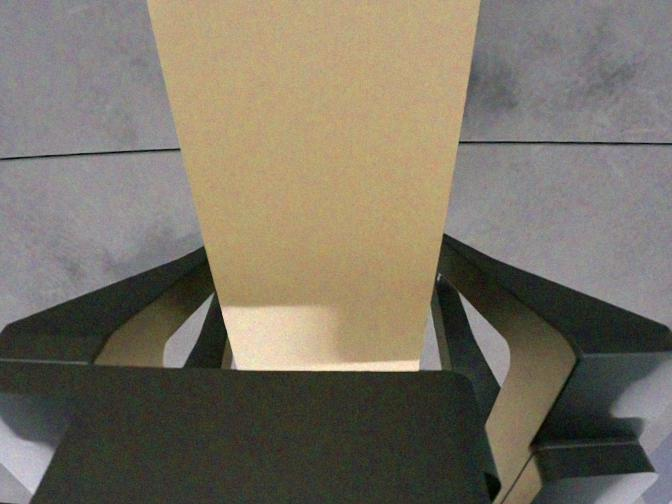

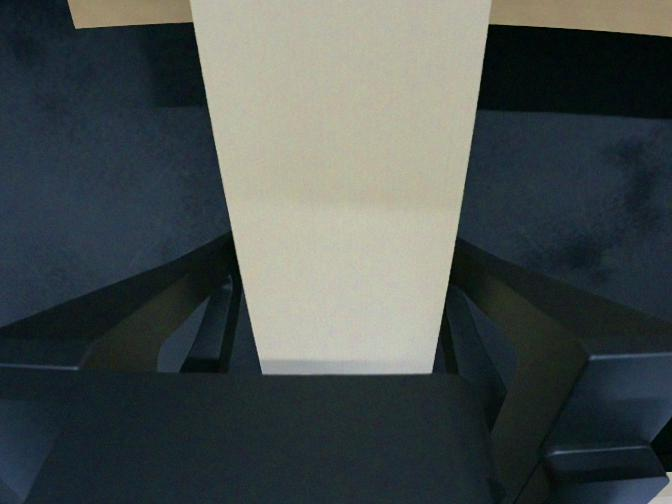

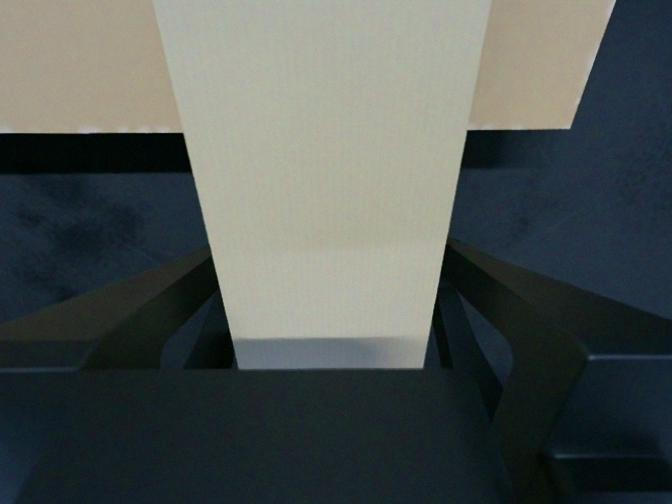

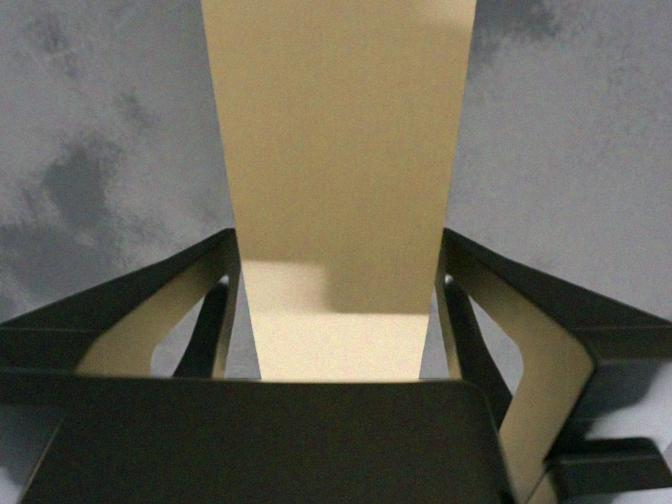

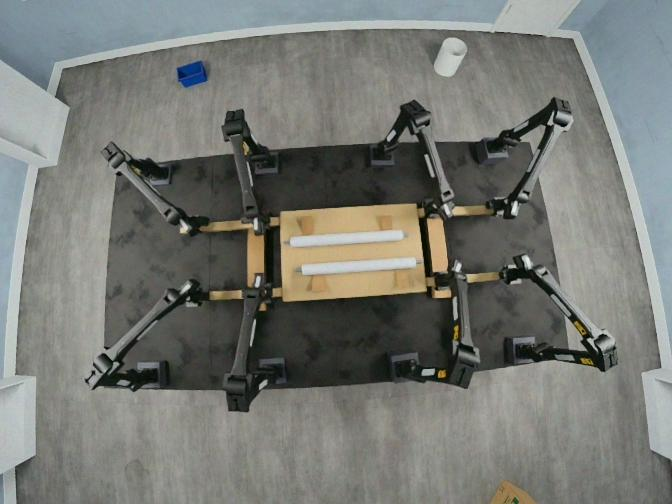

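Emit:
move --arm1 '{"joints":{"gripper_m":0.090}}' --arm2 '{"joints":{"gripper_m":0.090}}' --arm3 '{"joints":{"gripper_m":0.090}}' --arm4 '{"joints":{"gripper_m":0.090}}' --arm5 '{"joints":{"gripper_m":0.090}}' --arm6 '{"joints":{"gripper_m":0.090}}' --arm7 '{"joints":{"gripper_m":0.090}}' --arm8 '{"joints":{"gripper_m":0.090}}' --cameras '["arm1_cam_wrist","arm5_cam_wrist","arm6_cam_wrist","arm7_cam_wrist","arm8_cam_wrist"]'

Emit:
move --arm2 '{"target":[0.357,0.1785,0.94,0,0,1,0],"speed":0.05}' --arm3 '{"target":[-0.586,0.1785,0.94,0,1,0,0],"speed":0.05}' --arm6 '{"target":[-0.584,-0.2095,0.94,0,1,0,0],"speed":0.05}' --arm7 '{"target":[0.357,-0.198,0.94,0,0,1,0],"speed":0.05}' --cameras '["cam_high","arm2_cam_wrist","arm3_cam_wrist","arm6_cam_wrist","arm7_cam_wrist"]'

Scene clock: 323.03 s.
Joint torques (N m): arm1=[-0.62 -21.25 8.12 1.07 -0.12 0.01] | arm2=[-0.56 -14.56 6.91 0.79 -0.29 -0.01] | arm3=[-0.44 -15.27 7.46 0.05 -0.12 0.11] | arm4=[-0.44 -15.09 7.84 0.69 -0.08 -0.1] | arm5=[0.03 -15.15 6.3 0.54 0.11 -0.15] | arm6=[-0.21 -15.74 8.42 0.58 -0.18 -0.09] | arm7=[-0.21 -13.33 8.24 0.39 0.35 0.12] | arm8=[-0.09 -17.08 9.61 0.38 -0.21 -0.08]
Heat: arm1: hottest joint3_rad 37 °C; arm2: hottest joint3_rad 45 °C; arm3: hottest joint3_rad 34 °C; arm4: hottest joint3_rad 36 °C; arm5: hottest joint3_rad 35 °C; arm6: hottest joint3_rad 39 °C; arm7: hottest joint3_rad 44 °C; arm8: hottest joint3_rad 44 °C.
move: arm1 done; arm2 done; arm3 done; arm4 done; arm5 done; arm6 done; arm7 done; arm8 done
Joint velocities: within noise
arm1.joint_positions: joint1_rad=-0.712 joint2_rad=+2.023 joint3_rad=+1.705 joint4_rad=-1.250 joint5_rad=+0.001 joint6_rad=+0.874 gripper_m=+0.08983
arm1.joint_status: all done
arm1.hand: x=+0.7519 y=+0.1832 z=+0.8442 quat_wxyz=(+0.003, -1.000, -0.004, +0.000) (m; scene frame)
arm1.hand_target: x=+0.7511 y=+0.1801 z=+0.8382 quat_wxyz=(+0.000, -1.000, +0.000, +0.000) (m; scene frame)
arm1.hand_status: not commanded
arm2.joint_positions: joint1_rad=-0.098 joint2_rad=+1.646 joint3_rad=+1.264 joint4_rad=-1.196 joint5_rad=+0.003 joint6_rad=-1.628 gripper_m=+0.08987
arm2.joint_status: all done
arm2.hand: x=+0.3573 y=+0.1789 z=+0.8425 quat_wxyz=(+0.001, +0.001, -1.000, -0.004) (m; scene frame)
arm2.hand_target: x=+0.3590 y=+0.1784 z=+0.8410 quat_wxyz=(+0.000, +0.000, -1.000, +0.000) (m; scene frame)
arm2.hand_status: not commanded
arm3.joint_positions: joint1_rad=-0.468 joint2_rad=+1.846 joint3_rad=+1.299 joint4_rad=-1.002 joint5_rad=+0.002 joint6_rad=+1.148 gripper_m=+0.08984
arm3.joint_status: all done
arm3.hand: x=-0.5872 y=+0.1794 z=+0.8435 quat_wxyz=(-0.002, -1.000, -0.003, +0.002) (m; scene frame)
arm3.hand_target: x=-0.5849 y=+0.1773 z=+0.8361 quat_wxyz=(+0.000, -1.000, +0.000, +0.000) (m; scene frame)
arm3.hand_status: not commanded
arm4.joint_positions: joint1_rad=+0.323 joint2_rad=+1.729 joint3_rad=+1.238 joint4_rad=-1.085 joint5_rad=-0.002 joint6_rad=-1.279 gripper_m=+0.08981
arm4.joint_status: all done
arm4.hand: x=-1.0050 y=+0.1882 z=+0.8421 quat_wxyz=(+0.003, -0.004, -1.000, -0.004) (m; scene frame)
arm4.hand_target: x=-1.0041 y=+0.1880 z=+0.8419 quat_wxyz=(+0.000, +0.000, -1.000, +0.000) (m; scene frame)
arm4.hand_status: not commanded
arm5.joint_positions: joint1_rad=-0.358 joint2_rad=+1.733 joint3_rad=+1.136 joint4_rad=-0.949 joint5_rad=+0.000 joint6_rad=+1.256 gripper_m=+0.08985
arm5.joint_status: all done
arm5.hand: x=-0.9974 y=-0.2027 z=+0.8452 quat_wxyz=(-0.001, -0.003, -1.000, -0.006) (m; scene frame)
arm5.hand_target: x=-0.9971 y=-0.2048 z=+0.8361 quat_wxyz=(+0.000, +0.000, -1.000, +0.000) (m; scene frame)
arm5.hand_status: not commanded
arm6.joint_positions: joint1_rad=+0.472 joint2_rad=+1.698 joint3_rad=+1.250 joint4_rad=-1.122 joint5_rad=+0.005 joint6_rad=-1.134 gripper_m=+0.08983
arm6.joint_status: all done
arm6.hand: x=-0.5849 y=-0.2117 z=+0.8422 quat_wxyz=(-0.003, +1.000, -0.005, +0.000) (m; scene frame)
arm6.hand_target: x=-0.5840 y=-0.2097 z=+0.8352 quat_wxyz=(+0.000, +1.000, +0.000, +0.000) (m; scene frame)
arm6.hand_status: not commanded
arm7.joint_positions: joint1_rad=+0.080 joint2_rad=+1.621 joint3_rad=+1.184 joint4_rad=-1.143 joint5_rad=-0.001 joint6_rad=+1.629 gripper_m=+0.08982
arm7.joint_status: all done
arm7.hand: x=+0.3560 y=-0.1987 z=+0.8436 quat_wxyz=(+0.002, +0.004, -1.000, +0.003) (m; scene frame)
arm7.hand_target: x=+0.3581 y=-0.1966 z=+0.8411 quat_wxyz=(+0.000, +0.000, -1.000, +0.000) (m; scene frame)
arm7.hand_status: not commanded
arm8.joint_positions: joint1_rad=+0.762 joint2_rad=+1.939 joint3_rad=+1.665 joint4_rad=-1.296 joint5_rad=+0.004 joint6_rad=-0.835 gripper_m=+0.08985
arm8.joint_status: all done
arm8.hand: x=+0.7554 y=-0.2119 z=+0.8409 quat_wxyz=(+0.004, +1.000, -0.003, +0.004) (m; scene frame)
arm8.hand_target: x=+0.7550 y=-0.2112 z=+0.8419 quat_wxyz=(+0.000, +1.000, +0.000, +0.000) (m; scene frame)
arm8.hand_status: not commanded
pictures: arm1_cam_wrist, arm5_cam_wrist, arm6_cam_wrist, arm7_cam_wrist, arm8_cam_wrist
camera_calibration:
arm1_cam_wrist: T_world_to_cam=[[-0.000371832, 1, 0.000180148, -0.181982], [0.814943, 0.000198619, 0.57954, -1.09659], [0.57954, 0.000362302, -0.814943, 0.38043], [0, 0, 0, 1]] pos_world=[0.673119, 0.182062, 0.945582]
arm5_cam_wrist: T_world_to_cam=[[-0.00484481, -0.999666, -0.0253921, -0.185247], [-0.811101, -0.0109234, 0.584804, -1.30143], [-0.584886, 0.0234288, -0.810777, 0.231006], [0, 0, 0, 1]] pos_world=[-0.921374, -0.204813, 0.943669]
arm6_cam_wrist: T_world_to_cam=[[0.0319627, 0.999488, 0.00116626, 0.23119], [0.815166, -0.0267434, 0.57861, -0.0117063], [0.578345, -0.0175432, -0.815604, 1.14948], [0, 0, 0, 1]] pos_world=[-0.662645, -0.211219, 0.944028]
arm7_cam_wrist: T_world_to_cam=[[0.0150083, -0.999744, 0.0169496, -0.218874], [-0.811089, -0.00225953, 0.584919, -0.200137], [-0.584731, -0.0225263, -0.810915, 1.01449], [0, 0, 0, 1]] pos_world=[0.434161, -0.196417, 0.94344]
arm8_cam_wrist: T_world_to_cam=[[-0.0066668, 0.999759, -0.0209217, 0.234863], [0.812746, 0.0176065, 0.582352, -1.09687], [0.58258, -0.0131216, -0.812667, 0.366422], [0, 0, 0, 1]] pos_world=[0.679573, -0.210686, 0.941459]

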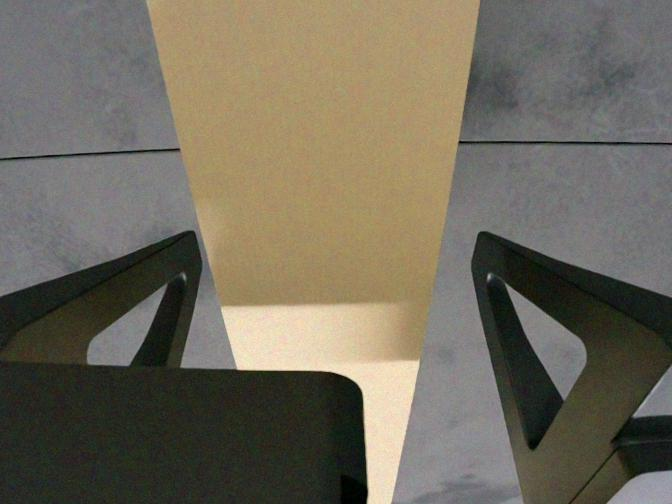

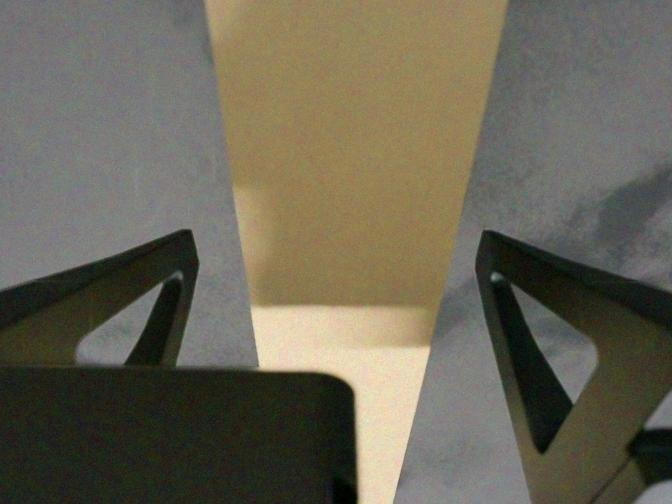

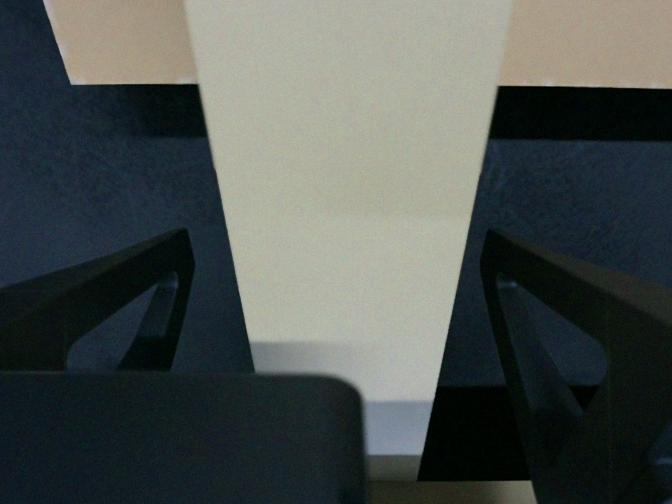

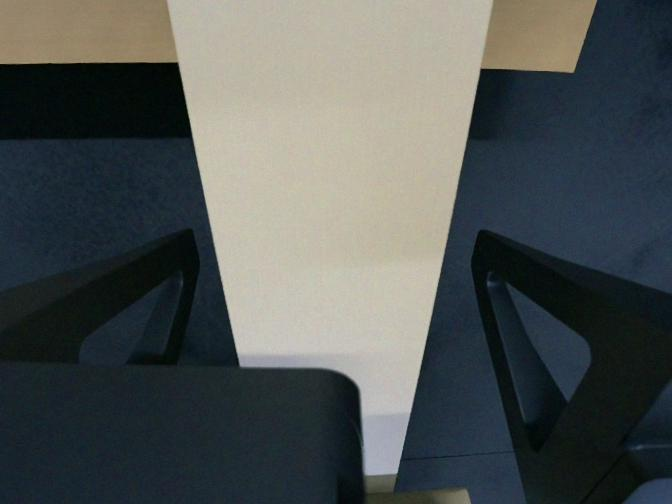

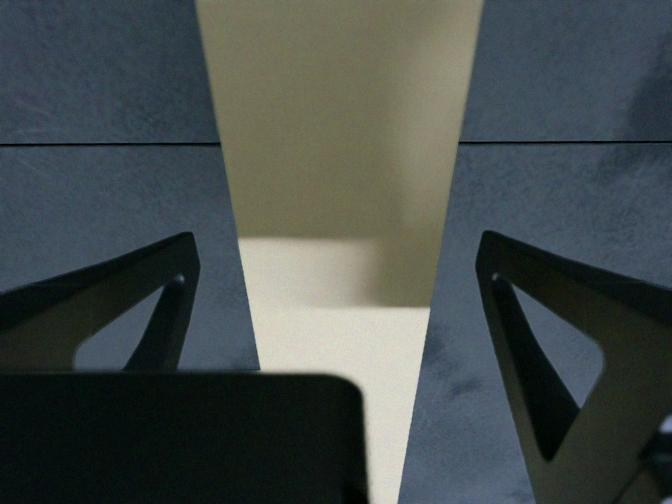

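Scene clock: 325.73 s.
Joint torques (N m): arm1=[-0.56 -21.3 8.31 0.98 -0.12 0.03] | arm2=[-0.97 -15.91 12.3 -0.32 -0.28 -0.06] | arm3=[-0.73 -17.67 11.71 -0.57 -0.12 0.09] | arm4=[-0.44 -15.09 7.84 0.7 -0.08 -0.1] | arm5=[-0.15 -14.97 6.3 0.54 0.11 -0.14] | arm6=[-0.09 -17.9 12.77 -0.27 -0.17 -0.07] | arm7=[-0.09 -15.21 13.48 -0.55 0.35 0.15] | arm8=[-0.09 -17.14 9.62 0.36 -0.21 -0.07]
Heat: arm1: hottest joint3_rad 37 °C; arm2: hottest joint3_rad 46 °C; arm3: hottest joint3_rad 35 °C; arm4: hottest joint3_rad 35 °C; arm5: hottest joint3_rad 35 °C; arm6: hottest joint3_rad 39 °C; arm7: hottest joint3_rad 44 °C; arm8: hottest joint3_rad 44 °C.
move: arm2 off_target; arm3 off_target; arm6 off_target; arm7 off_target
Joint velocities: within noise
arm1, arm4, arm5, arm8: as last shown
arm1.joint_positions: joint1_rad=-0.712 joint2_rad=+2.023 joint3_rad=+1.705 joint4_rad=-1.250 joint5_rad=+0.001 joint6_rad=+0.874 gripper_m=+0.08990
arm2.joint_positions: joint1_rad=-0.098 joint2_rad=+1.595 joint3_rad=+1.377 joint4_rad=-1.425 joint5_rad=+0.003 joint6_rad=-1.628 gripper_m=+0.08994
arm2.joint_status: not commanded
arm2.hand: x=+0.3583 y=+0.1955 z=+0.9075 quat_wxyz=(-0.001, +0.001, -0.999, -0.036) (m; scene frame)
arm2.hand_target: x=+0.3571 y=+0.1803 z=+0.9399 quat_wxyz=(+0.000, +0.000, -1.000, +0.000) (m; scene frame)
arm2.hand_status: off_target (0.037 m and 4.1 deg from the pose sent, 0.098 m and 0.5 deg at the start)
arm3.joint_positions: joint1_rad=-0.468 joint2_rad=+1.758 joint3_rad=+1.382 joint4_rad=-1.232 joint5_rad=+0.002 joint6_rad=+1.148 gripper_m=+0.08992
arm3.joint_status: not commanded
arm3.hand: x=-0.5808 y=+0.1936 z=+0.9157 quat_wxyz=(+0.025, -1.000, -0.003, -0.010) (m; scene frame)
arm3.hand_target: x=-0.5856 y=+0.1794 z=+0.9401 quat_wxyz=(+0.000, -1.000, +0.000, +0.000) (m; scene frame)
arm3.hand_status: off_target (0.029 m and 3.1 deg from the pose sent, 0.096 m and 0.5 deg at the start)
arm4.joint_positions: joint1_rad=+0.323 joint2_rad=+1.729 joint3_rad=+1.238 joint4_rad=-1.085 joint5_rad=-0.002 joint6_rad=-1.279 gripper_m=+0.08988
arm5.joint_positions: joint1_rad=-0.358 joint2_rad=+1.733 joint3_rad=+1.136 joint4_rad=-0.949 joint5_rad=+0.000 joint6_rad=+1.256 gripper_m=+0.08993
arm6.joint_positions: joint1_rad=+0.472 joint2_rad=+1.638 joint3_rad=+1.378 joint4_rad=-1.369 joint5_rad=+0.005 joint6_rad=-1.134 gripper_m=+0.08991
arm6.joint_status: not commanded
arm6.hand: x=-0.5796 y=-0.2226 z=+0.9166 quat_wxyz=(+0.023, +1.000, -0.005, +0.012) (m; scene frame)
arm6.hand_target: x=-0.5836 y=-0.2104 z=+0.9401 quat_wxyz=(+0.000, +1.000, +0.000, +0.000) (m; scene frame)
arm6.hand_status: off_target (0.027 m and 3.0 deg from the pose sent, 0.098 m and 0.7 deg at the start)
arm7.joint_positions: joint1_rad=+0.080 joint2_rad=+1.560 joint3_rad=+1.296 joint4_rad=-1.375 joint5_rad=-0.001 joint6_rad=+1.629 gripper_m=+0.08990
arm7.joint_status: not commanded
arm7.hand: x=+0.3572 y=-0.2138 z=+0.9106 quat_wxyz=(+0.000, +0.004, -0.999, +0.032) (m; scene frame)
arm7.hand_target: x=+0.3571 y=-0.1994 z=+0.9399 quat_wxyz=(+0.000, +0.000, -1.000, +0.000) (m; scene frame)
arm7.hand_status: off_target (0.033 m and 3.7 deg from the pose sent, 0.097 m and 0.6 deg at the start)
arm8.joint_positions: joint1_rad=+0.762 joint2_rad=+1.939 joint3_rad=+1.665 joint4_rad=-1.296 joint5_rad=+0.004 joint6_rad=-0.835 gripper_m=+0.08992
pictures: arm2_cam_wrist, arm3_cam_wrist, arm6_cam_wrist, arm7_cam_wrist, cam_high
camera_calibration:
arm2_cam_wrist: T_world_to_cam=[[0.000569257, -0.9972, -0.074785, 0.263116], [-0.80782, -0.0445391, 0.587745, -0.234416], [-0.58943, 0.0600782, -0.805583, 1.0564], [0, 0, 0, 1]] pos_world=[0.433159, 0.188472, 1.00847]
arm3_cam_wrist: T_world_to_cam=[[-0.015871, 0.998459, 0.0531723, -0.250894], [0.809192, -0.0184114, 0.587256, -0.0592194], [0.58733, 0.0523469, -0.807653, 1.19546], [0, 0, 0, 1]] pos_world=[-0.658195, 0.186839, 1.01364]
arm6_cam_wrist: T_world_to_cam=[[0.0323121, 0.998203, -0.0504648, 0.28913], [0.801154, 0.00432112, 0.598443, -0.0787081], [0.597586, -0.0597671, -0.799574, 1.19399], [0, 0, 0, 1]] pos_world=[-0.659796, -0.216909, 1.01638]
arm7_cam_wrist: T_world_to_cam=[[0.0149961, -0.997058, 0.0751736, -0.287649], [-0.813345, 0.0315661, 0.580925, -0.226752], [-0.581589, -0.0698537, -0.810478, 1.05757], [0, 0, 0, 1]] pos_world=[0.434957, -0.20577, 1.01049]

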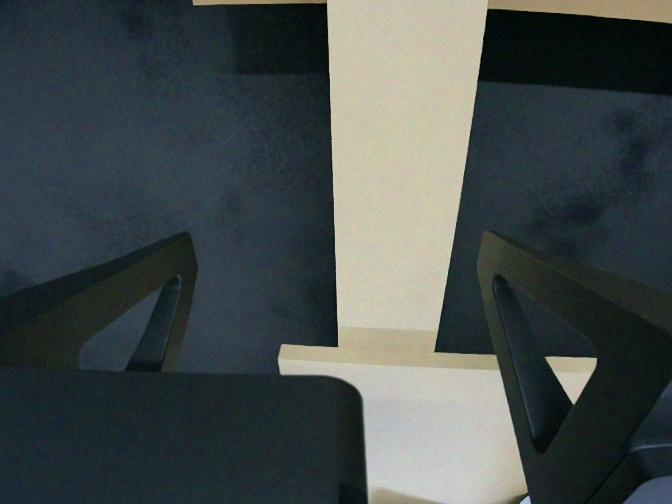

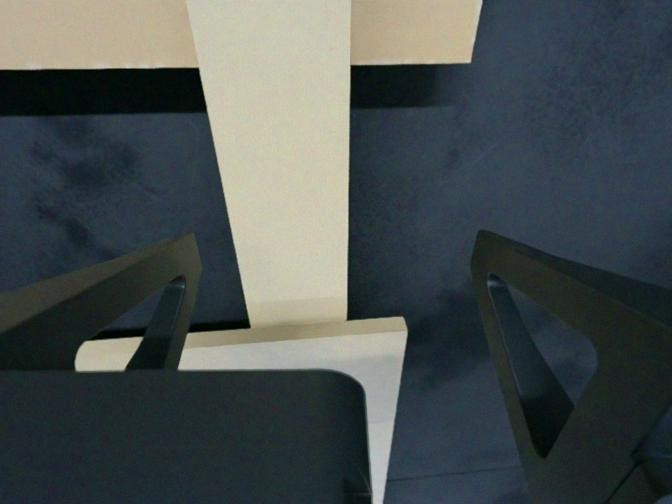

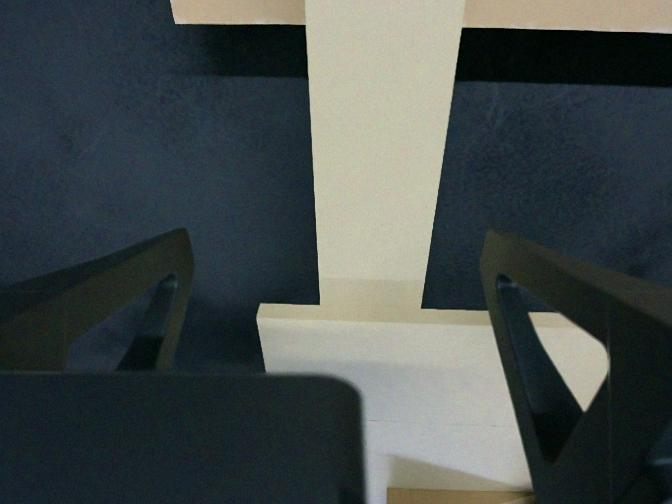

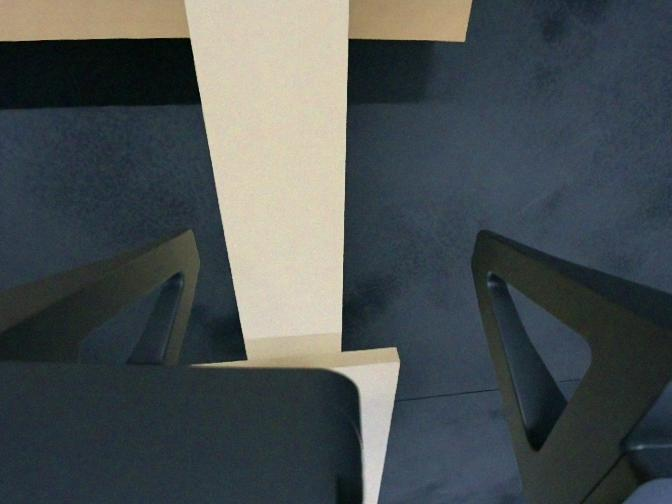

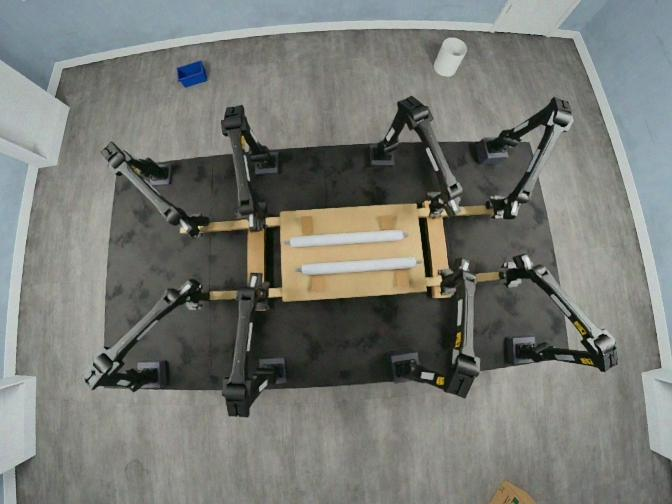

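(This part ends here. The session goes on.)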